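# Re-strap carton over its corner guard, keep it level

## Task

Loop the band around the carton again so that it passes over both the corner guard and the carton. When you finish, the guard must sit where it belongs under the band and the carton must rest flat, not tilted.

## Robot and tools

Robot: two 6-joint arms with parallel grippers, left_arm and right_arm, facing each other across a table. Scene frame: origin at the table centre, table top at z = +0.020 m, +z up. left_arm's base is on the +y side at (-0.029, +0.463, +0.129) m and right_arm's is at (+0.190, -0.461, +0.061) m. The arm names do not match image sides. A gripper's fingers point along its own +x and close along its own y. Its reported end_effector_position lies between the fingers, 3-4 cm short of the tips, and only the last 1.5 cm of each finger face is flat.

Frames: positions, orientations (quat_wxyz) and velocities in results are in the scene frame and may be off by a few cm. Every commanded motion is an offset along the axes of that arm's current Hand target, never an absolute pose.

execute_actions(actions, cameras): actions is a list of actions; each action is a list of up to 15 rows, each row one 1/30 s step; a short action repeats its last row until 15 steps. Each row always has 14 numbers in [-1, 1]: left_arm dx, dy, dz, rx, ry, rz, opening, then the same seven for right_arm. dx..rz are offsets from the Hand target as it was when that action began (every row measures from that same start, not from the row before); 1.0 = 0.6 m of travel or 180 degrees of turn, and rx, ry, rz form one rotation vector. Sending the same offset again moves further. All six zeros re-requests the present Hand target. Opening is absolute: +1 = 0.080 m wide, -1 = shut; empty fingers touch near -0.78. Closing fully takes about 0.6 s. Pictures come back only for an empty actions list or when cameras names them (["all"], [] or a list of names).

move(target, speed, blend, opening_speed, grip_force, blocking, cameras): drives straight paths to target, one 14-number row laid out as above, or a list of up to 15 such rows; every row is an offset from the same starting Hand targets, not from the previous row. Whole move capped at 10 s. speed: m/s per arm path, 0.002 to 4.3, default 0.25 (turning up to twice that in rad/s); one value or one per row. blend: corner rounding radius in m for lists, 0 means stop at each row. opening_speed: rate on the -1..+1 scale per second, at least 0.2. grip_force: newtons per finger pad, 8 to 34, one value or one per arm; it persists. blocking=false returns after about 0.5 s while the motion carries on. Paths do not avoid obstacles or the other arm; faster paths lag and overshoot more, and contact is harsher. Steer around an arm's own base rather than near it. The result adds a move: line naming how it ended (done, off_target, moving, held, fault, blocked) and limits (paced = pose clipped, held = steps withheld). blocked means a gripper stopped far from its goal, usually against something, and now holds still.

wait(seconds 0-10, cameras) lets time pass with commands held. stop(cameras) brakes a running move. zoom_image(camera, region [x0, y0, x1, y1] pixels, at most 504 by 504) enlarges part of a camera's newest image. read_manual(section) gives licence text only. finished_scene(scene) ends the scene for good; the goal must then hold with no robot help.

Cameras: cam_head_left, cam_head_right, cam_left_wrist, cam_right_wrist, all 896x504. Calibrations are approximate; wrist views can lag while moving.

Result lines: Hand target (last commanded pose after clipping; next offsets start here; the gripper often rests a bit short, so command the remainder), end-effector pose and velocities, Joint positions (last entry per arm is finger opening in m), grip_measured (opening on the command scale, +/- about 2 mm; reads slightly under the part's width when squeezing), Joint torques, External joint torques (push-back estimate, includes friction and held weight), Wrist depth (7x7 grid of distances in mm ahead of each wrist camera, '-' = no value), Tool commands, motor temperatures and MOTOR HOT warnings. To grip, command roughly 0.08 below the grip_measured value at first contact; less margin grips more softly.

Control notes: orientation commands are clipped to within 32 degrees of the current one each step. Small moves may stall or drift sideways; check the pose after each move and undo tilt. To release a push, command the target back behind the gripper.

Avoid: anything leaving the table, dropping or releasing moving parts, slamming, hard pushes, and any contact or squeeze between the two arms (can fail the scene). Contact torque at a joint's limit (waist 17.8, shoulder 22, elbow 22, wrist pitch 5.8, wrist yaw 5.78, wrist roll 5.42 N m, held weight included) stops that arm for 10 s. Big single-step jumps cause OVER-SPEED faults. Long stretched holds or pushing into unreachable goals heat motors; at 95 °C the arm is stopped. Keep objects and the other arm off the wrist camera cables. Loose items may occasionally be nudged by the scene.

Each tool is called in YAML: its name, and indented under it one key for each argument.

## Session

Scene 1 succeeded. Now scene 2.

execute_actions:
  actions: []

Scene clock: 0.00 s.
left_arm: end_effector_position=(+0.1876, +0.2178, +0.3805) grip_measured=+1.000 end_effector_quat_wxyz=(+0.856, +0.076, +0.512, +0.014) | right_arm: end_effector_position=(-0.0428, -0.1443, +0.3012) grip_measured=+1.000 end_effector_quat_wxyz=(+0.851, +0.142, +0.220, +0.455)
Joint positions: left_arm=[0.52 1.682 1.783 -1.509 -0.484 -0.931 0.08] | right_arm=[0.997 1.885 1.604 -1.181 1.321 1.931 0.08]
Joint velocities: within noise
Joint torques (N m): no reading
External joint torques (N m): no reading
Motor temperatures (°C): left_arm=[26 26 26 29 27 28] | right_arm=[24 25 24 29 27 30]
Heat: left arm: hottest wrist pitch 29 °C (+0.0 °C/min); right arm: hottest wrist roll 30 °C (+0.0 °C/min).
Wrist depth (mm): cam_left_wrist=[1546 1485 1413 1377 1259 1212 1164 / 1502 1485 1384 1309 1207 420 390 / 1510 500 465 441 424 405 388 / 1477 486 453 437 418 397 380 / 1444 485 444 428 416 389 377 / - 84 435 422 409 89 72 / - 80 431 414 399 81 -] | cam_right_wrist=[- 464 2553 2361 3052 2553 1414 / 2018 539 2121 2361 2634 2068 1535 / 2361 597 2553 703 592 488 405 / 2018 2406 612 348 488 420 363 / 2018 79 334 328 398 85 322 / - 70 295 352 377 80 - / - 71 294 356 334 - -]
Hand target: left_arm +0.1878, +0.2180, +0.3826; +0.857, +0.074, +0.509, +0.013 | right_arm -0.0427, -0.1443, +0.3022; +0.851, +0.143, +0.220, +0.455
Tool commands: left_gripper/opening=+1.0 right_gripper/opening=+1.0
camera_calibration:
cam_left_wrist: T_world_to_cam=[[-0.0718972, -0.985473, -0.153864, 0.294939], [-0.98853, 0.0909449, -0.120569, 0.24071], [0.13281, 0.143431, -0.980708, 0.402975], [0, 0, 0, 1]] pos_world=[0.205635, 0.210964, 0.469604]
cam_right_wrist: T_world_to_cam=[[0.681508, -0.562246, -0.46843, 0.0951836], [-0.675281, -0.236463, -0.698628, 0.172054], [0.282034, 0.792442, -0.540825, 0.364804], [0, 0, 0, 1]] pos_world=[-0.0515708, -0.194885, 0.362084]

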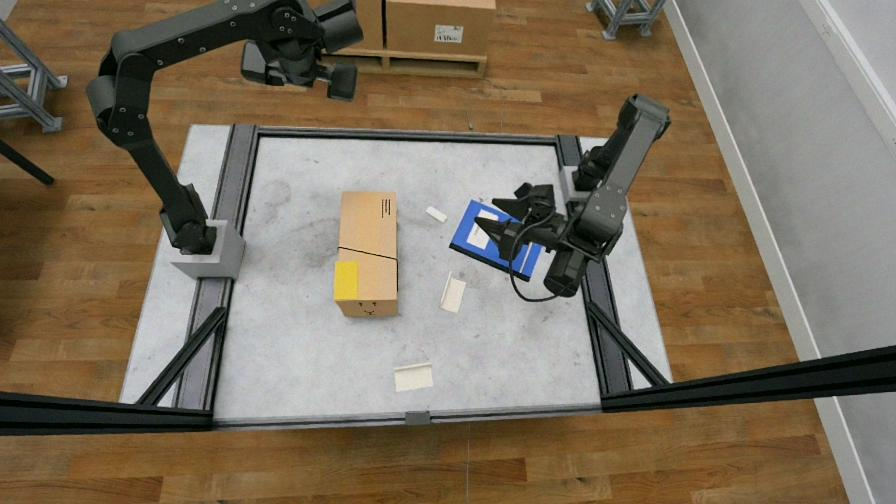

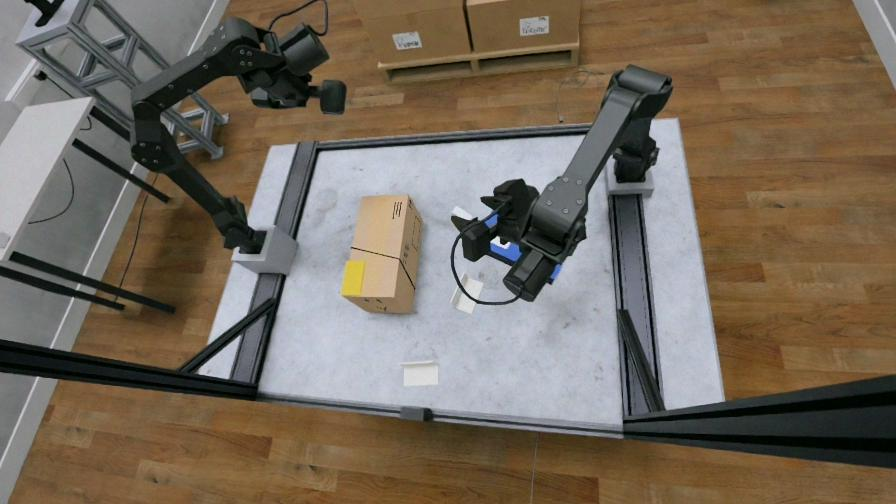

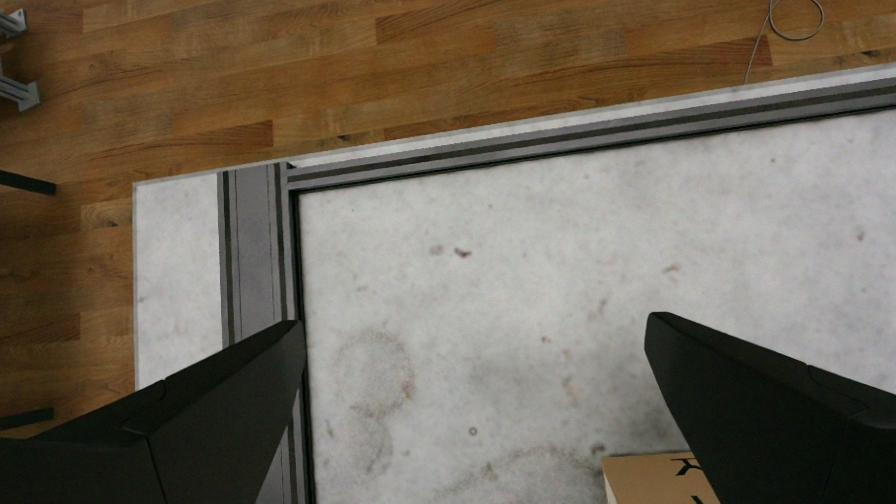

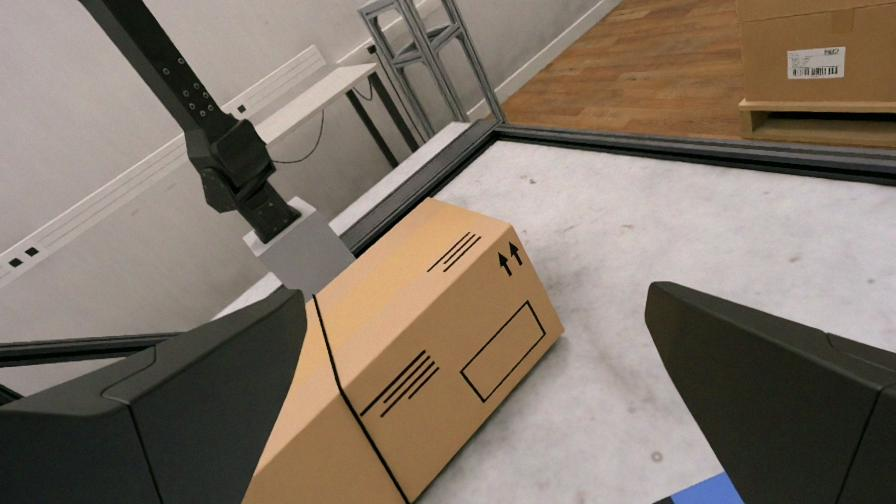

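zoom_image:
  camera: "cam_head_left"
  region: [300, 170, 480, 340]

zoom_image:
  camera: "cam_head_right"
  region: [310, 170, 490, 340]

zoom_image:
  camera: "cam_right_wrist"
  region: [240, 180, 600, 504]

Scaled by 2.800 from the camera's 896x504 image, which has a finer 1280x720 frame.

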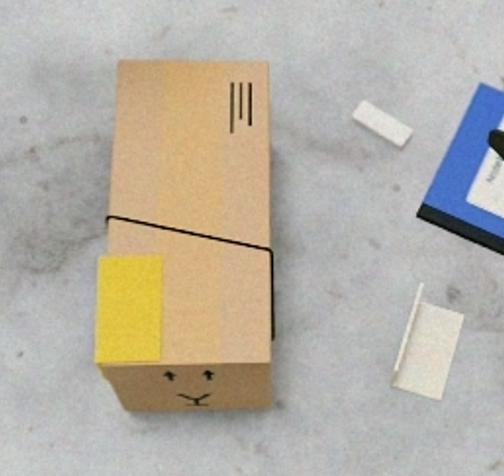

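Scaled by 2.800 from the camera's 896x504 image, which has a finer 1280x720 frame.

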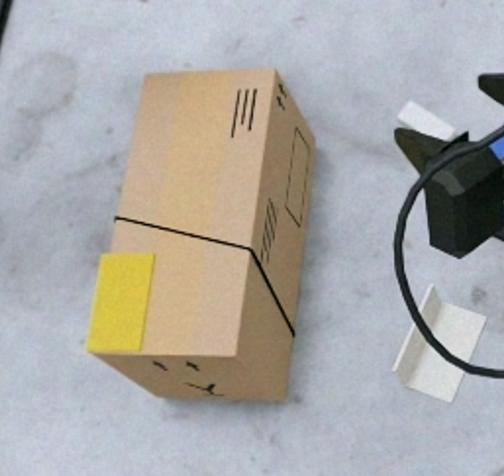

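Scaled by 1.400 from the camera's 896x504 image, which has a finer 1280x720 frame.

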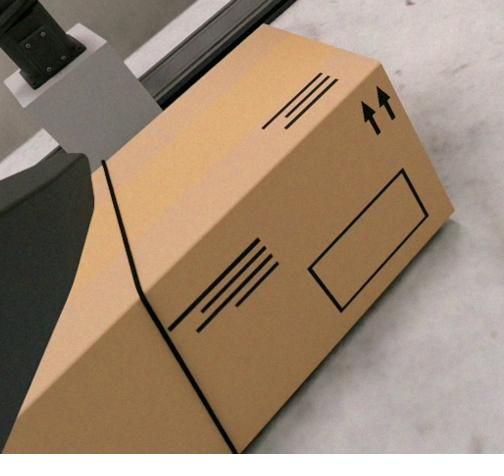

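move:
  target: [-0.0373, -0.0228, -0.4785, 0.3673, -0.1074, -0.3182, -0.4, 0.1143, 0.0973, -0.196, -0.1898, 0.0438, 0.1595, -0.35]
  speed: 0.4
  cameras: ["cam_left_wrist", "cam_right_wrist"]

Scene clock: 5.87 s.
left_arm: end_effector_position=(-0.0746, +0.2339, +0.2660) grip_measured=-0.397 end_effector_quat_wxyz=(+0.655, +0.271, +0.274, -0.650) | right_arm: end_effector_position=(-0.1088, -0.0524, +0.2133) grip_measured=-0.346 end_effector_quat_wxyz=(+0.701, -0.089, +0.094, +0.701)
Joint positions: left_arm=[-0.348 0.784 0.56 -0.601 -0.254 -0.268 0.017] | right_arm=[0.831 1.96 1.17 0.408 0.81 0.29 0.019]
Joint torques (N m): left_arm=[-0.24 -3.17 4.51 1.41 -0.09 0.18] | right_arm=[-0.22 -5.13 5.73 1.89 0.1 -0.2]
External joint torques (N m): left_arm=[-0.23 -1.88 -1.9 0.1 0.03 0.18] | right_arm=[-0.21 3.83 -0.33 0.42 -0.07 -0.2]
Heat: left arm: hottest wrist pitch 30 °C (+10.2 °C/min); right arm: hottest wrist pitch 30 °C (+10.2 °C/min).
Wrist depth (mm): cam_left_wrist=[444 440 242 435 428 427 1493 / 412 229 228 227 225 394 382 / 385 214 213 211 207 368 368 / 352 203 204 202 201 342 343 / 334 324 264 265 275 326 322 / 315 317 - 90 86 310 307 / - - - 290 - - -] | cam_right_wrist=[2085 - 509 - 504 1787 2018 / 2018 2691 573 269 269 613 1955 / 2275 2157 473 217 213 212 208 / 1882 412 196 188 189 191 192 / 360 342 340 203 85 217 220 / 305 - - 241 77 - - / - - - 244 71 - -]
Hand target: left_arm -0.0750, +0.2348, +0.2654; +0.653, +0.270, +0.271, -0.653 | right_arm -0.1100, -0.0499, +0.2102; +0.701, -0.091, +0.093, +0.701
Off the commanded pose: left_arm 0.001 m, 0 deg | right_arm 0.004 m, 0 deg.
move: done
camera_calibration:
cam_left_wrist: T_world_to_cam=[[-0.999896, 0.00725239, -0.0124703, -0.0647066], [0.0116738, 0.914638, -0.404104, -0.0764206], [0.0084751, -0.404208, -0.914628, 0.424368], [0, 0, 0, 1]] pos_world=[-0.0674043, 0.241899, 0.35645]
cam_right_wrist: T_world_to_cam=[[0.998785, -0.0315346, -0.0378658, 0.121127], [-0.0491563, -0.583769, -0.81043, 0.161568], [0.00345166, 0.811307, -0.58461, 0.242994], [0, 0, 0, 1]] pos_world=[-0.113877, -0.0990047, 0.277583]
Images, in order (width x height): cam_left_wrist 896x504, cam_right_wrist 896x504.

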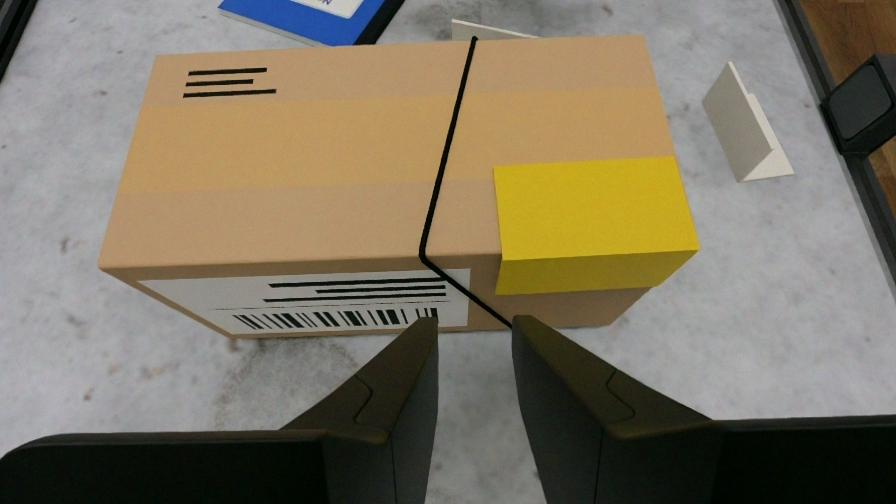

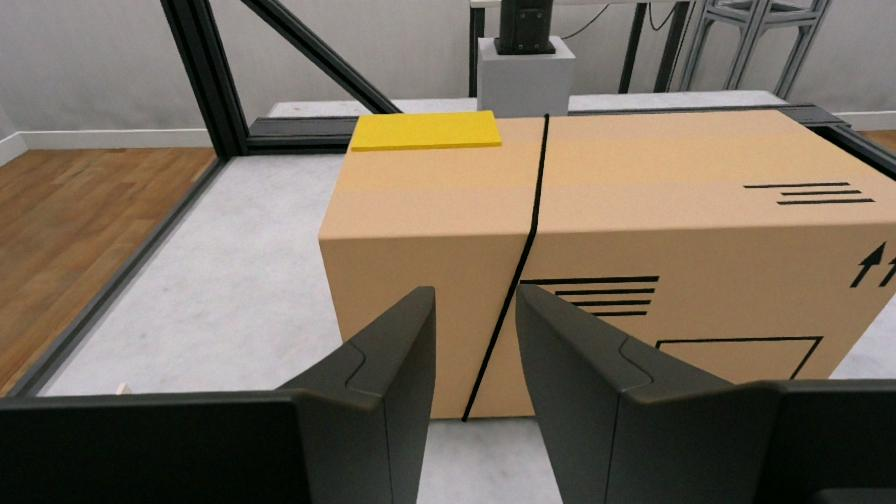

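move:
  target: [0.1358, 0.0295, 0.0641, 0, 0.25, 0, -0.42, 0.1102, -0.0375, -0.051, 0, 0, 0, -0.35]
  speed: 0.3
  cameras: ["cam_left_wrist", "cam_right_wrist"]

Scene clock: 13.33 s.
left_arm: end_effector_position=(-0.0574, +0.1533, +0.2346) grip_measured=-0.417 end_effector_quat_wxyz=(+0.501, +0.500, +0.501, -0.498) | right_arm: end_effector_position=(-0.0862, +0.0036, +0.1668) grip_measured=-0.346 end_effector_quat_wxyz=(+0.701, -0.090, +0.094, +0.701)
Joint positions: left_arm=[-0.08 1.731 1.331 -1.173 -0.001 -0.095 0.016] | right_arm=[0.696 2.141 1.219 0.582 0.685 0.225 0.019]
Joint torques (N m): left_arm=[0.15 -6.36 5.67 0.08 0.08 0.17] | right_arm=[-0.22 -5.67 5.63 1.96 0.06 -0.18]
External joint torques (N m): left_arm=[0.13 0.19 0.33 -0.22 0.09 0.17] | right_arm=[-0.27 4.06 -0.03 0.44 -0.07 -0.18]
Heat: left arm: hottest wrist pitch 31 °C (+9.0 °C/min); right arm: hottest wrist pitch 32 °C (+13.5 °C/min).
Wrist depth (mm): cam_left_wrist=[- 114 115 115 116 115 115 / 120 120 121 121 121 121 122 / 127 127 127 128 127 126 127 / 135 137 137 135 134 134 137 / 308 304 306 303 303 308 309 / 324 321 - 81 85 325 329 / - - - 352 - - -] | cam_right_wrist=[- - 196 433 414 1800 1854 / - - 161 159 155 154 151 / 2317 115 120 118 117 115 114 / 335 114 117 118 119 120 121 / 279 136 126 127 85 137 138 / 252 - - 156 77 - - / - - - 179 71 - -]
Hand target: left_arm -0.0574, +0.1501, +0.2348; +0.500, +0.500, +0.501, -0.500 | right_arm -0.0875, +0.0060, +0.1633; +0.701, -0.092, +0.093, +0.701
Off the commanded pose: left_arm 0.003 m, 0 deg | right_arm 0.004 m, 0 deg.
move: done
camera_calibration:
cam_left_wrist: T_world_to_cam=[[-0.999853, 0.0171274, -0.0010986, -0.0513871], [0.0156008, 0.933684, 0.357758, -0.197016], [0.00715319, 0.357688, -0.933814, 0.250533], [0, 0, 0, 1]] pos_world=[-0.050098, 0.0952181, 0.304379]
cam_right_wrist: T_world_to_cam=[[0.998795, -0.0326002, -0.0366979, 0.0983495], [-0.0488367, -0.584593, -0.809856, 0.157623], [0.00494817, 0.810672, -0.58548, 0.170669], [0, 0, 0, 1]] pos_world=[-0.0913776, -0.0430052, 0.231185]
Images, in order (width x height): cam_left_wrist 896x504, cam_right_wrist 896x504.

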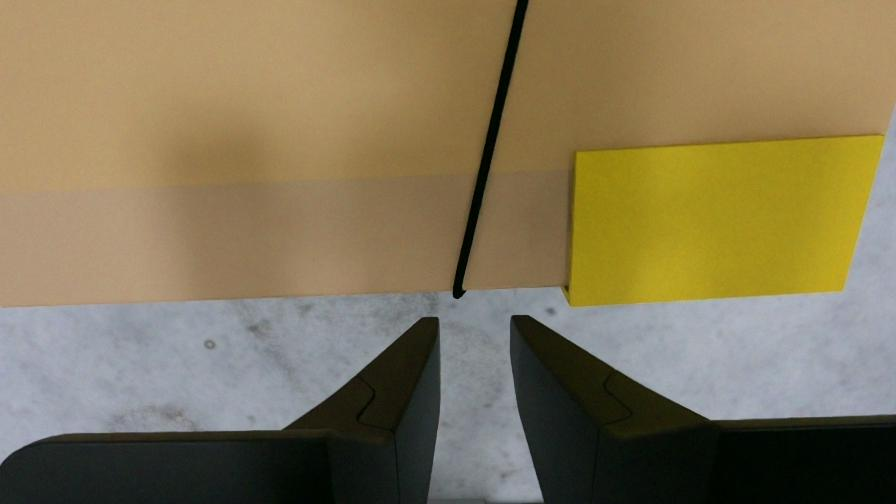

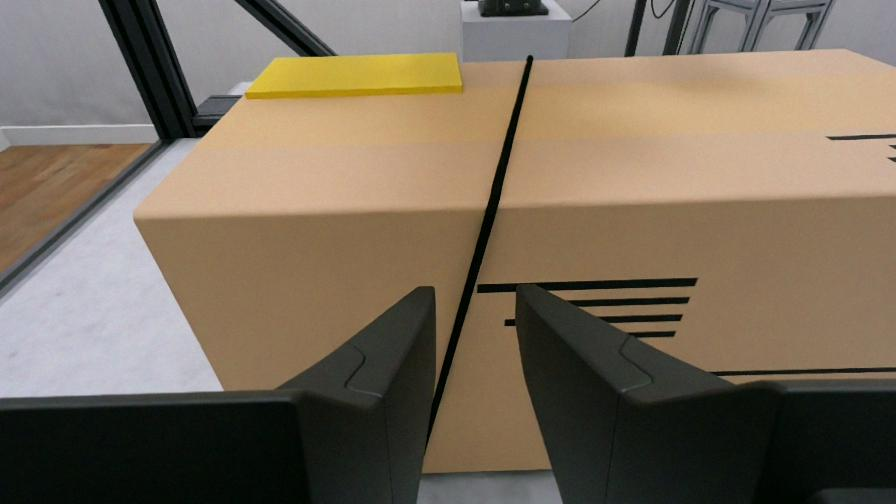

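move:
  target: [0.0572, 0, 0, 0, 0, 0, -0.42, 0.0311, 0, 0.0032, 0, 0, 0, -0.35]
  speed: 0.06
  cameras: ["cam_left_wrist", "cam_right_wrist"]

Scene clock: 14.73 s.
left_arm: end_effector_position=(-0.0579, +0.1482, +0.2060) grip_measured=-0.417 end_effector_quat_wxyz=(+0.505, +0.495, +0.497, -0.503) | right_arm: end_effector_position=(-0.0870, +0.0198, +0.1654) grip_measured=-0.347 end_effector_quat_wxyz=(+0.702, -0.088, +0.093, +0.701)
Joint positions: left_arm=[-0.08 1.759 1.248 -1.045 -0.001 -0.095 0.016] | right_arm=[0.674 2.184 1.282 0.573 0.665 0.214 0.019]
Joint torques (N m): left_arm=[0.13 -6.47 3.39 0.45 0.08 0.16] | right_arm=[-0.66 -5.44 6.39 1.71 -0.12 -0.2]
External joint torques (N m): left_arm=[0.18 0.18 -1.95 0.06 0.08 0.16] | right_arm=[-0.74 4.73 0.58 0.15 -0.24 -0.2]
Heat: left arm: hottest wrist pitch 30 °C (+4.1 °C/min); right arm: hottest wrist pitch 32 °C (+12.2 °C/min).
Wrist depth (mm): cam_left_wrist=[- 89 89 89 89 90 90 / - 94 94 94 95 95 95 / 99 100 99 99 99 99 99 / 105 105 105 105 105 103 104 / 112 111 110 110 110 110 110 / 289 287 - 81 85 289 292 / - - - 309 - - -] | cam_right_wrist=[- 2580 425 188 415 1800 1813 / 2844 441 157 155 152 149 148 / 2430 118 117 115 114 112 116 / 309 99 100 100 99 100 101 / 276 109 108 109 85 115 116 / 250 - - 130 77 - - / - - - 154 71 - -]
Hand target: left_arm -0.0574, +0.1501, +0.2005; +0.500, +0.500, +0.501, -0.500 | right_arm -0.0875, +0.0246, +0.1605; +0.701, -0.091, +0.093, +0.701
Off the commanded pose: left_arm 0.006 m, 1 deg | right_arm 0.007 m, 0 deg.
move: done
camera_calibration:
cam_left_wrist: T_world_to_cam=[[-0.999852, 0.0171881, 0.000539109, -0.0522007], [0.0163374, 0.939645, 0.341761, -0.179522], [0.00536766, 0.341719, -0.939787, 0.229116], [0, 0, 0, 1]] pos_world=[-0.0504899, 0.0912911, 0.276702]
cam_right_wrist: T_world_to_cam=[[0.998749, -0.0332404, -0.0373624, 0.0997434], [-0.0497314, -0.581607, -0.811949, 0.166117], [0.0052593, 0.812791, -0.582532, 0.156172], [0, 0, 0, 1]] pos_world=[-0.0921787, -0.0270047, 0.22958]
Images, in order (width x height): cam_left_wrist 896x504, cam_right_wrist 896x504.

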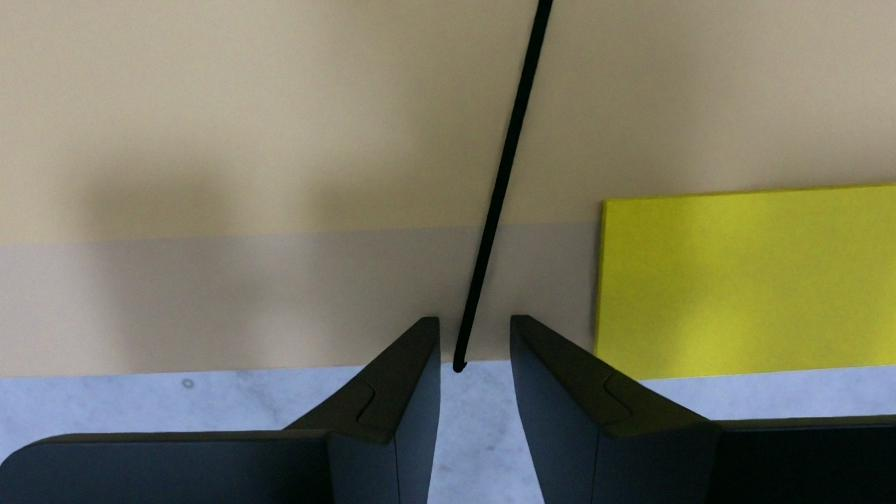

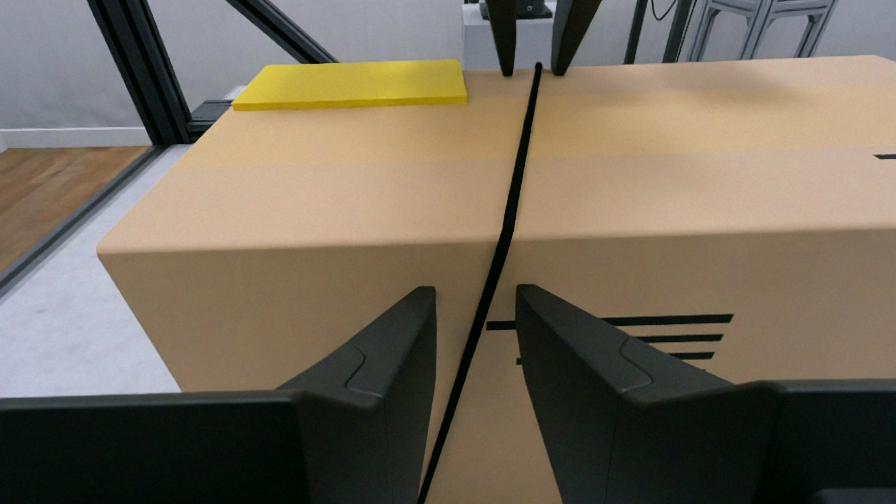

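move:
  target:
    - [0.0048, 0, 0, 0, 0, 0, -0.42, 0, 0, 0, 0, 0, 0, -0.35]
    - [0.0048, 0, 0, 0, 0, 0, -1, 0, 0, 0, 0, 0, 0, -1]
  speed: 0.05
  opening_speed: 1.0
  cameras: ["cam_left_wrist", "cam_right_wrist"]

Scene clock: 16.57 s.
left_arm: end_effector_position=(-0.0565, +0.1472, +0.2050) grip_measured=-0.769 end_effector_quat_wxyz=(+0.507, +0.493, +0.496, -0.503) | right_arm: end_effector_position=(-0.0886, +0.0198, +0.1651) grip_measured=-0.761 end_effector_quat_wxyz=(+0.700, -0.089, +0.093, +0.702)
Joint positions: left_arm=[-0.077 1.759 1.244 -1.036 -0.002 -0.095 0] | right_arm=[0.675 2.186 1.286 0.572 0.661 0.213 0.001]
Joint torques (N m): left_arm=[-0.2 -6.09 3.03 0.57 0.12 0.16] | right_arm=[-0.74 -5.55 6.04 1.8 -0.04 -0.18]
External joint torques (N m): left_arm=[-0.16 0.54 -2.28 0.2 0.12 0.16] | right_arm=[-0.81 4.53 0.31 0.27 -0.16 -0.18]
Heat: left arm: hottest wrist pitch 30 °C (+3.6 °C/min); right arm: hottest wrist pitch 32 °C (+10.9 °C/min).
Wrist depth (mm): cam_left_wrist=[- 90 89 90 90 91 91 / - 95 95 95 95 95 95 / 99 101 100 99 99 100 100 / 105 105 106 105 106 105 104 / 112 111 110 109 111 110 110 / 286 287 116 76 80 289 291 / - - - - - - -] | cam_right_wrist=[- - 414 463 170 1800 1726 / - - 156 154 151 148 146 / 2383 112 116 114 112 111 115 / 320 100 100 99 99 100 101 / 276 110 111 95 110 114 115 / 249 - - - - - - / - - - - - - -]
Hand target: left_arm -0.0574, +0.1500, +0.1977; +0.500, +0.500, +0.501, -0.500 | right_arm -0.0876, +0.0245, +0.1603; +0.701, -0.092, +0.093, +0.701
Off the commanded pose: left_arm 0.008 m, 1 deg | right_arm 0.007 m, 0 deg.
move: done
camera_calibration:
cam_left_wrist: T_world_to_cam=[[-0.999911, 0.0133029, -0.000540527, -0.0500417], [0.0123443, 0.941537, 0.336684, -0.177741], [0.00498781, 0.336648, -0.941617, 0.229601], [0, 0, 0, 1]] pos_world=[-0.0489883, 0.0907207, 0.276012]
cam_right_wrist: T_world_to_cam=[[0.99889, -0.028462, -0.037526, 0.101308], [-0.0470827, -0.582685, -0.811333, 0.165965], [0.00122634, 0.812199, -0.583379, 0.155863], [0, 0, 0, 1]] pos_world=[-0.0935729, -0.0270033, 0.229381]
Images, in order (width x height): cam_left_wrist 896x504, cam_right_wrist 896x504.

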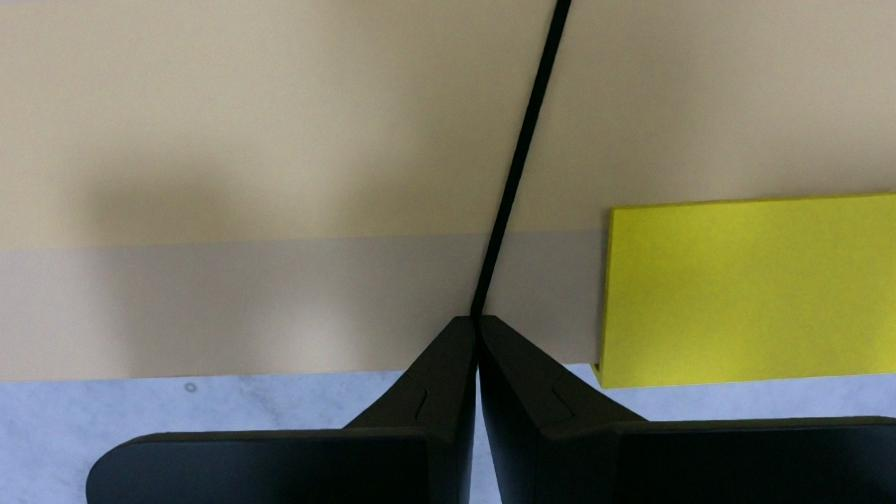

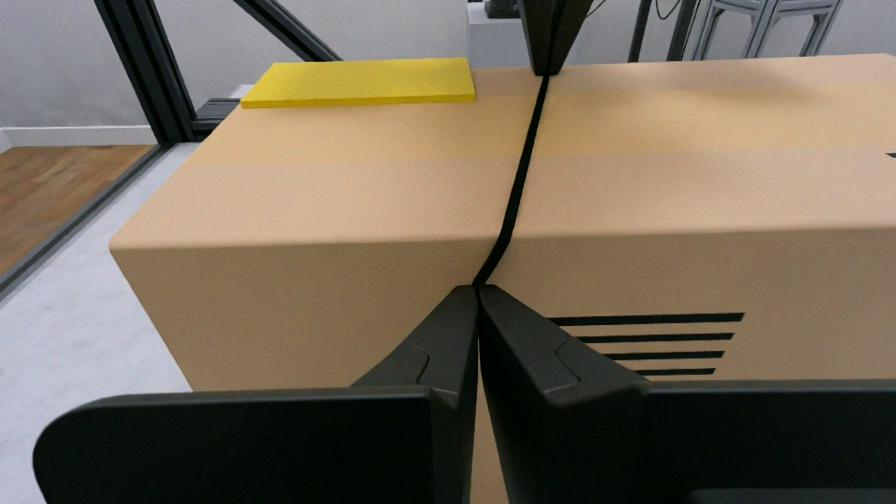

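move:
  target:
    - [-0.0417,0,-0.0083,0,0,0,-1,0,0,0,0,0,0,-1]
    - [-0.045,0,-0.055,0,0,0,-1,0,0,0,0,0,0,-1]
    - [-0.045,-0.0877,-0.055,0,0,0,-1,0,0,0,0,0,0,-1]
  speed: 0.07
  blend: [0.008,0.008,0]
  cameras: ["all"]

Scene clock: 20.37 s.
left_arm: end_effector_position=(-0.1079, +0.1813, +0.2244) grip_measured=-0.770 end_effector_quat_wxyz=(+0.504, +0.496, +0.497, -0.503) | right_arm: end_effector_position=(-0.0886, +0.0198, +0.1651) grip_measured=-0.761 end_effector_quat_wxyz=(+0.700, -0.089, +0.093, +0.702)
Joint positions: left_arm=[-0.263 1.657 1.207 -1.108 -0.004 -0.277 0] | right_arm=[0.675 2.186 1.286 0.572 0.661 0.213 0.001]
Joint torques (N m): left_arm=[-0.58 -6.35 5.13 -0.78 0.15 -0.19] | right_arm=[-0.75 -5.6 6.09 1.79 -0.02 -0.2]
External joint torques (N m): left_arm=[-0.58 -0.39 -0.18 -1.12 0.16 -0.19] | right_arm=[-0.75 4.7 0.22 0.21 -0.15 -0.2]
Heat: left arm: hottest wrist pitch 30 °C (+2.9 °C/min); right arm: hottest wrist pitch 32 °C (+8.8 °C/min).
Wrist depth (mm): cam_left_wrist=[107 107 107 106 106 106 236 / - 113 113 110 110 111 248 / 119 119 119 116 116 119 262 / 276 276 276 276 276 277 278 / 293 293 293 286 293 294 294 / 312 314 309 76 305 312 312 / - - - - - - -] | cam_right_wrist=[- - 412 411 416 1925 182 / 2478 - 157 153 151 148 154 / 2453 112 116 110 113 111 115 / 322 100 100 99 99 100 101 / 277 111 111 95 110 114 115 / 250 - - - - - - / - - - - - - -]
Hand target: left_arm -0.1100, +0.1830, +0.2247; +0.500, +0.500, +0.501, -0.500 | right_arm -0.0876, +0.0245, +0.1603; +0.701, -0.092, +0.093, +0.701
Off the commanded pose: left_arm 0.003 m, 1 deg | right_arm 0.007 m, 0 deg.
move: done; blend cut to 0 m at target 1
camera_calibration:
cam_left_wrist: T_world_to_cam=[[-0.999834, 0.0182353, -0.0000140177, -0.102839], [0.0171186, 0.938868, 0.343851, -0.216396], [0.00628339, 0.343794, -0.939024, 0.234917], [0, 0, 0, 1]] pos_world=[-0.100594, 0.12428, 0.295]
cam_right_wrist: T_world_to_cam=[[0.99889, -0.028462, -0.037526, 0.101308], [-0.0470827, -0.582685, -0.811333, 0.165965], [0.00122634, 0.812199, -0.583379, 0.155863], [0, 0, 0, 1]] pos_world=[-0.0935729, -0.0270033, 0.229381]

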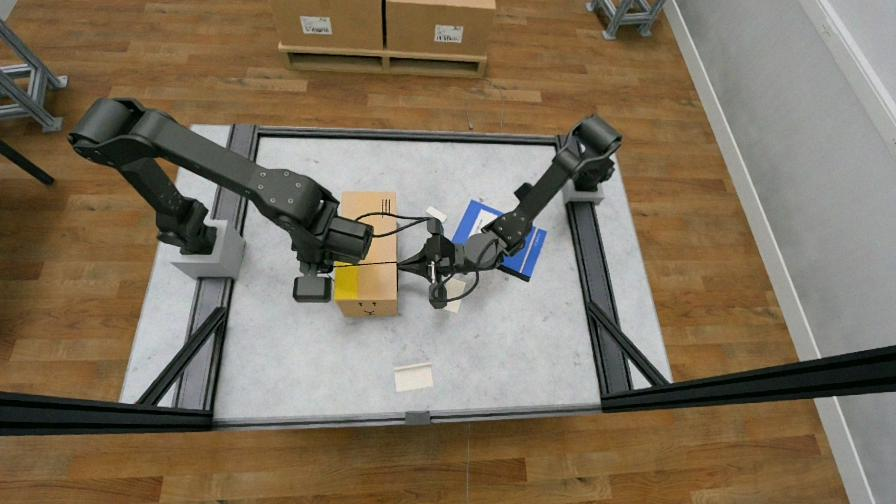

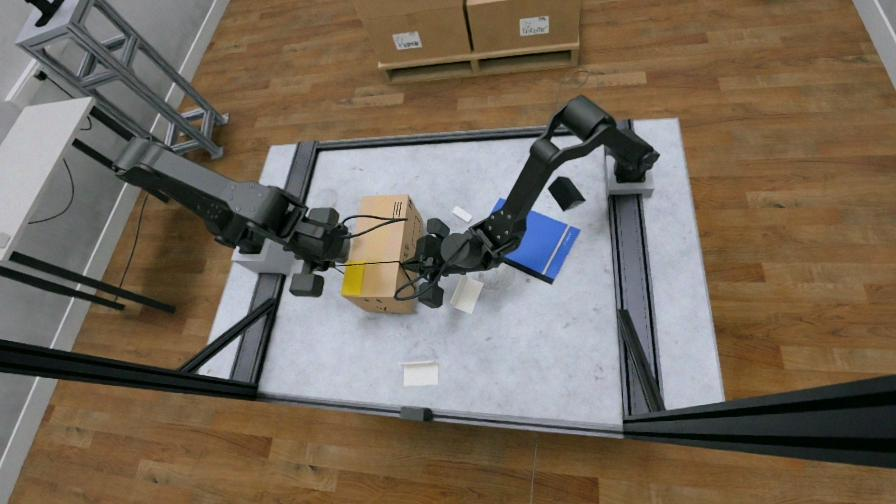

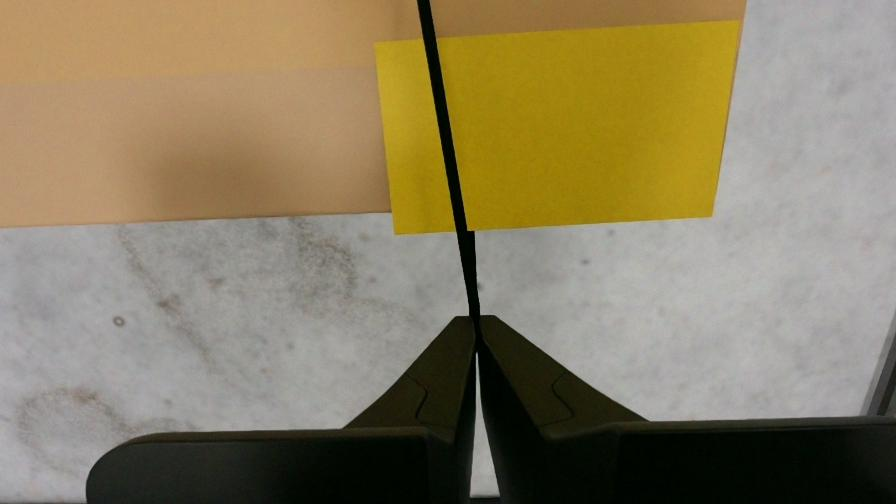

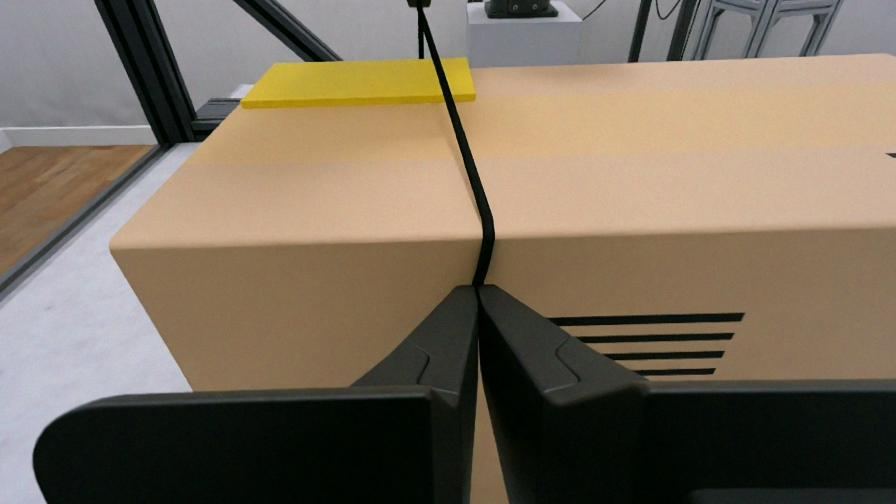

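move:
  target:
    - [0,0,0,0,0,0,-1,-0.0320,0,0.0259,0,0,0,-1]
    - [0,0,0,0,0,0,-1,-0.0372,0,0.0452,0,0,0,-1]
    - [0,0,0,0,0,0,-1,-0.0372,0.0450,0.0452,0,0,0,-1]
  speed: 0.06
  blend: [0.006,0.006,0]
  cameras: ["cam_left_wrist","cam_right_wrist"]

Scene clock: 22.53 s.
left_arm: end_effector_position=(-0.1081, +0.1816, +0.2244) grip_measured=-0.770 end_effector_quat_wxyz=(+0.503, +0.497, +0.497, -0.503) | right_arm: end_effector_position=(-0.1072, +0.0105, +0.1871) grip_measured=-0.761 end_effector_quat_wxyz=(+0.702, -0.102, +0.093, +0.698)
Joint positions: left_arm=[-0.265 1.657 1.207 -1.109 -0.004 -0.277 0] | right_arm=[0.723 2.152 1.357 0.426 0.713 0.233 0.001]
Joint torques (N m): left_arm=[-0.51 -6.34 5.11 -0.71 0.15 -0.19] | right_arm=[0.85 -7.08 6.59 2.03 0.37 0.18]
External joint torques (N m): left_arm=[-0.52 -0.4 -0.17 -1.03 0.17 -0.19] | right_arm=[0.79 2.94 0.66 0.55 0.23 0.18]
Heat: left arm: hottest wrist pitch 31 °C (+5.3 °C/min); right arm: hottest wrist pitch 32 °C (+8.0 °C/min).
Wrist depth (mm): cam_left_wrist=[107 107 107 106 106 106 235 / - 113 113 110 110 111 247 / 119 119 119 - 116 119 261 / 276 278 276 276 276 277 276 / 293 294 293 286 294 293 294 / 313 313 310 76 304 313 308 / - - - - - - -] | cam_right_wrist=[- - 445 426 450 1840 1762 / 2478 487 190 190 186 197 186 / 2139 430 149 149 150 150 150 / 361 344 120 120 120 120 121 / 290 282 121 95 121 126 127 / 264 257 - - - - - / - - - - - - -]
Hand target: left_arm -0.1100, +0.1830, +0.2247; +0.500, +0.500, +0.501, -0.500 | right_arm -0.1146, +0.0100, +0.1925; +0.701, -0.092, +0.093, +0.701
Off the commanded pose: left_arm 0.002 m, 1 deg | right_arm 0.009 m, 1 deg.
move: off_target (right_arm); blend cut to 0 m at target 1
camera_calibration:
cam_left_wrist: T_world_to_cam=[[-0.999812, 0.019377, -0.000235358, -0.10332], [0.0181071, 0.938477, 0.344868, -0.216722], [0.00690337, 0.344799, -0.938651, 0.23468], [0, 0, 0, 1]] pos_world=[-0.100997, 0.124473, 0.294998]
cam_right_wrist: T_world_to_cam=[[0.999238, -0.0352552, -0.0167202, 0.116667], [-0.0344761, -0.597056, -0.801458, 0.177171], [0.0182727, 0.801424, -0.597817, 0.180932], [0, 0, 0, 1]] pos_world=[-0.113776, -0.0351091, 0.25211]
Images, in order (width x height): cam_left_wrist 896x504, cam_right_wrist 896x504.

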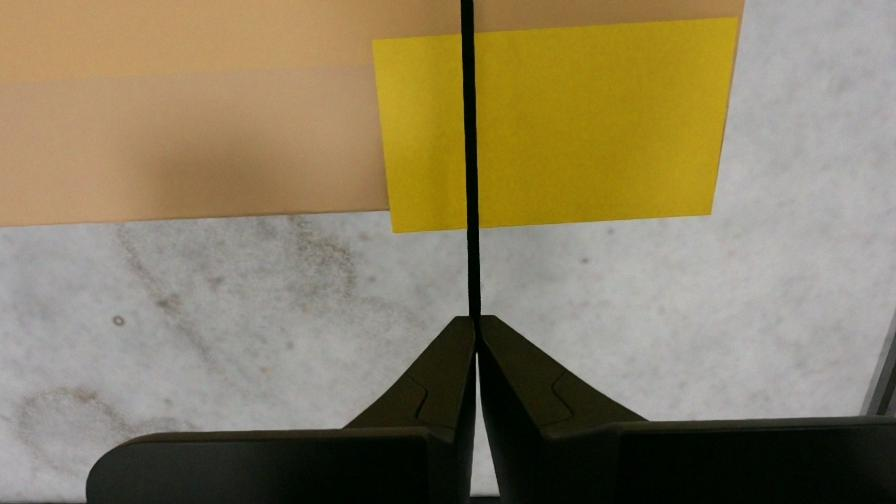

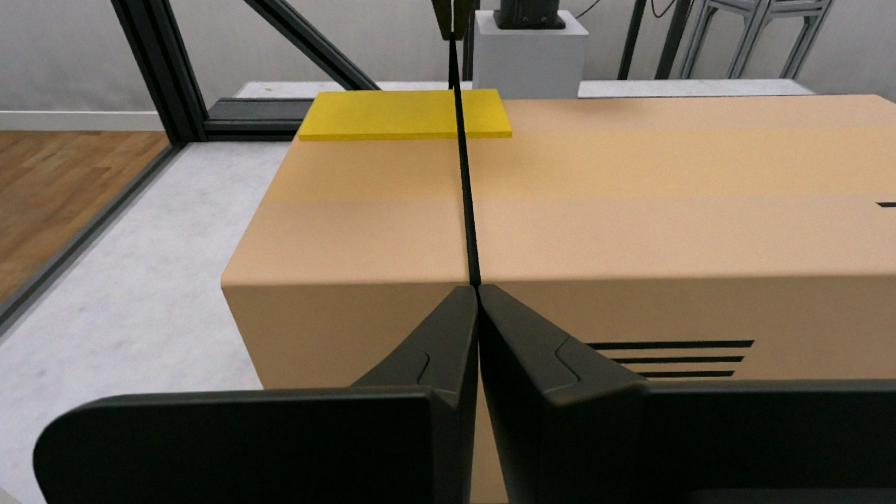

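move:
  target:
    - [0,0,0.0433,0,0,0,-1,0,0.0123,0,0,0,0,-1]
    - [0.0342,0,0.0433,0,0,0,-1,0.0358,0.0123,-0.0465,0,0,0,-1]
  speed: [0.05,0.04]
  cameras: ["cam_left_wrist","cam_right_wrist"]

Scene clock: 25.17 s.
left_arm: end_effector_position=(-0.1106, +0.1539, +0.2098) grip_measured=-0.770 end_effector_quat_wxyz=(+0.505, +0.493, +0.497, -0.505) | right_arm: end_effector_position=(-0.1174, +0.0193, +0.1698) grip_measured=-0.761 end_effector_quat_wxyz=(+0.708, -0.086, +0.091, +0.695)
Joint positions: left_arm=[-0.247 1.764 1.27 -1.057 -0.002 -0.263 0] | right_arm=[0.731 2.241 1.403 0.497 0.737 0.238 0.001]
Joint torques (N m): left_arm=[0.03 -6.6 3.35 0.17 0.1 0.16] | right_arm=[-0.38 -4.94 6.45 1.94 -0.6 -0.18]
External joint torques (N m): left_arm=[0.05 0.13 -2.01 -0.21 0.1 0.16] | right_arm=[-0.33 5.73 0.47 0.41 -0.74 -0.18]
Heat: left arm: hottest wrist pitch 30 °C (+2.4 °C/min); right arm: hottest wrist pitch 33 °C (+9.5 °C/min).
Wrist depth (mm): cam_left_wrist=[93 93 92 92 93 94 223 / - 97 98 97 97 98 234 / 103 104 103 101 101 101 247 / 109 109 109 107 107 109 261 / 117 116 116 110 112 271 276 / 292 293 288 76 286 294 295 / - - - - - - -] | cam_right_wrist=[2254 421 427 174 426 1925 1896 / - - 165 161 167 167 162 / 2383 433 128 127 125 124 122 / 1738 343 102 103 104 104 106 / 285 283 108 95 111 116 118 / 257 249 - - - - - / - - - - - - -]
Hand target: left_arm -0.1100, +0.1571, +0.2041; +0.500, +0.500, +0.501, -0.500 | right_arm -0.1219, +0.0236, +0.1599; +0.701, -0.092, +0.093, +0.701
Off the commanded pose: left_arm 0.007 m, 1 deg | right_arm 0.012 m, 1 deg.
move: off_target (right_arm)
camera_calibration:
cam_left_wrist: T_world_to_cam=[[-0.999865, 0.0160136, 0.00364315, -0.105543], [0.0163047, 0.941381, 0.33695, -0.184643], [0.0019662, 0.336964, -0.941515, 0.231759], [0, 0, 0, 1]] pos_world=[-0.102974, 0.0974148, 0.280804]
cam_right_wrist: T_world_to_cam=[[0.998088, -0.0501648, -0.0361206, 0.130403], [-0.0584346, -0.575055, -0.816025, 0.167411], [0.0201644, 0.816575, -0.576887, 0.160084], [0, 0, 0, 1]] pos_world=[-0.123599, -0.0279085, 0.233672]
Images, in order (width x height): cam_left_wrist 896x504, cam_right_wrist 896x504.

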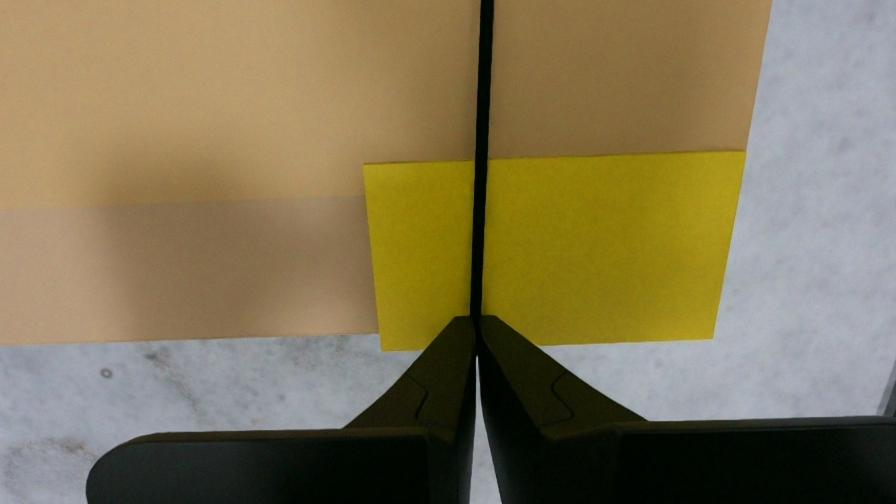

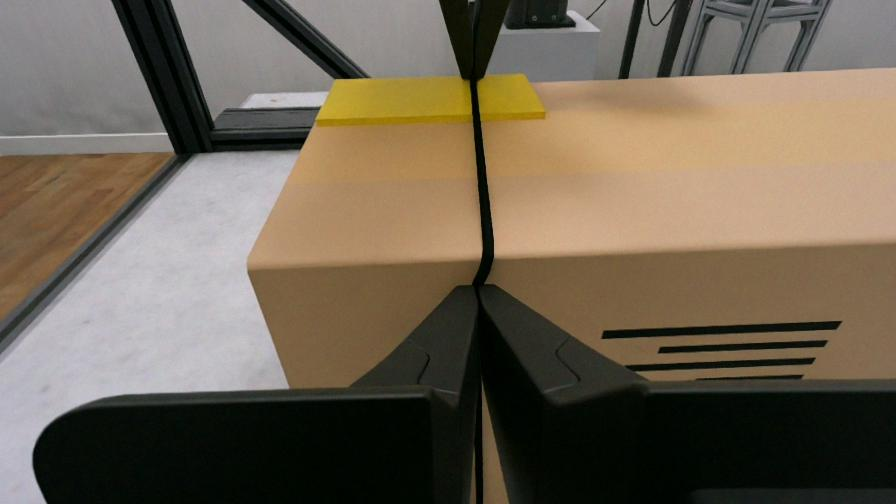

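move:
  target:
    - [-0.02,0.0058,0,0,0,0,-1,-0.0348,-0.0140,0.0424,0,0,0,-1]
    - [0.0027,0.0058,0,0,0,0,-1,-0.0018,-0.0140,-0.0005,0,0,0,-1]
  speed: [0.06,0.05]
  cameras: ["cam_left_wrist","cam_right_wrist"]

Scene clock: 29.27 s.
left_arm: end_effector_position=(-0.1074, +0.1534, +0.2085) grip_measured=-0.770 end_effector_quat_wxyz=(+0.505, +0.493, +0.497, -0.505) | right_arm: end_effector_position=(-0.1128, +0.0190, +0.1714) grip_measured=-0.761 end_effector_quat_wxyz=(+0.704, -0.082, +0.092, +0.700)
Joint positions: left_arm=[-0.237 1.764 1.265 -1.051 -0.001 -0.253 0] | right_arm=[0.72 2.224 1.375 0.52 0.714 0.234 0.001]
Joint torques (N m): left_arm=[0.07 -6.77 2.97 0.27 0.07 0.16] | right_arm=[-0.63 -5.22 5.64 1.83 -0.27 -0.19]
External joint torques (N m): left_arm=[0.07 -0.1 -2.3 -0.08 0.08 0.16] | right_arm=[-0.54 5.35 -0.32 0.29 -0.41 -0.2]
Heat: left arm: hottest elbow 30 °C (+8.2 °C/min); right arm: hottest wrist pitch 33 °C (+8.2 °C/min).
Wrist depth (mm): cam_left_wrist=[92 92 92 92 93 93 223 / - 96 97 98 97 98 234 / 102 103 103 100 101 101 246 / 108 108 108 106 106 109 261 / 116 115 115 110 111 269 277 / 291 292 287 76 287 294 295 / - - - - - - -] | cam_right_wrist=[- 404 414 176 419 1910 1800 / - 448 174 170 172 169 164 / 2339 444 132 131 128 127 119 / 1714 352 105 104 105 105 105 / 290 280 110 95 111 115 116 / 262 259 - - - - - / - - - - - - -]
Hand target: left_arm -0.1065, +0.1570, +0.2026; +0.500, +0.500, +0.501, -0.500 | right_arm -0.1134, +0.0225, +0.1599; +0.701, -0.092, +0.093, +0.701
Off the commanded pose: left_arm 0.007 m, 1 deg | right_arm 0.012 m, 1 deg.
move: off_target (right_arm)
camera_calibration:
cam_left_wrist: T_world_to_cam=[[-0.999863, 0.0160439, 0.00418379, -0.102483], [0.0165151, 0.941317, 0.337119, -0.183805], [0.00147044, 0.337142, -0.941453, 0.230612], [0, 0, 0, 1]] pos_world=[-0.0997721, 0.0969139, 0.279503]
cam_right_wrist: T_world_to_cam=[[0.998244, -0.0380422, -0.0454167, 0.12718], [-0.0590267, -0.573015, -0.817416, 0.169], [0.00507183, 0.818661, -0.574254, 0.158896], [0, 0, 0, 1]] pos_world=[-0.117787, -0.028404, 0.235166]
Images, in order (width x height): cam_left_wrist 896x504, cam_right_wrist 896x504.

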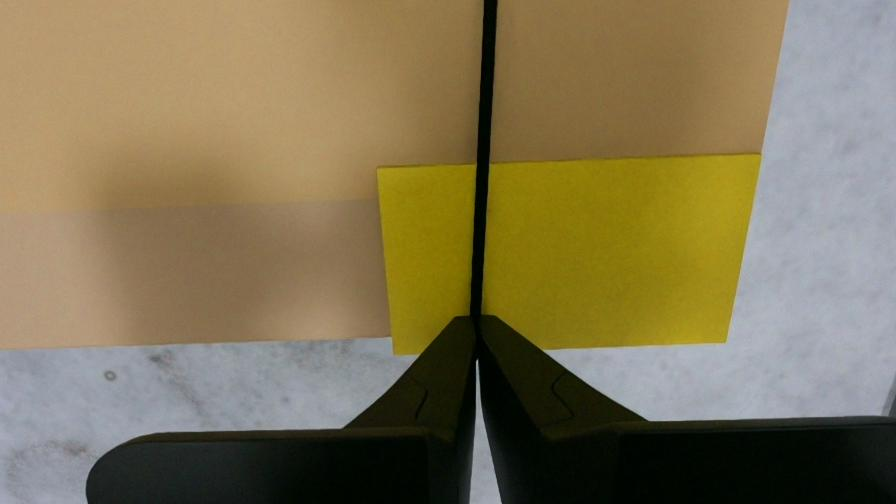

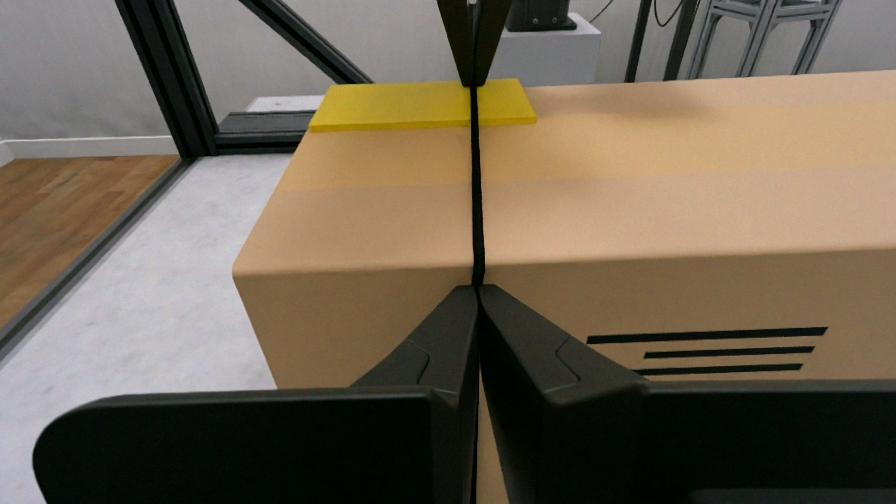

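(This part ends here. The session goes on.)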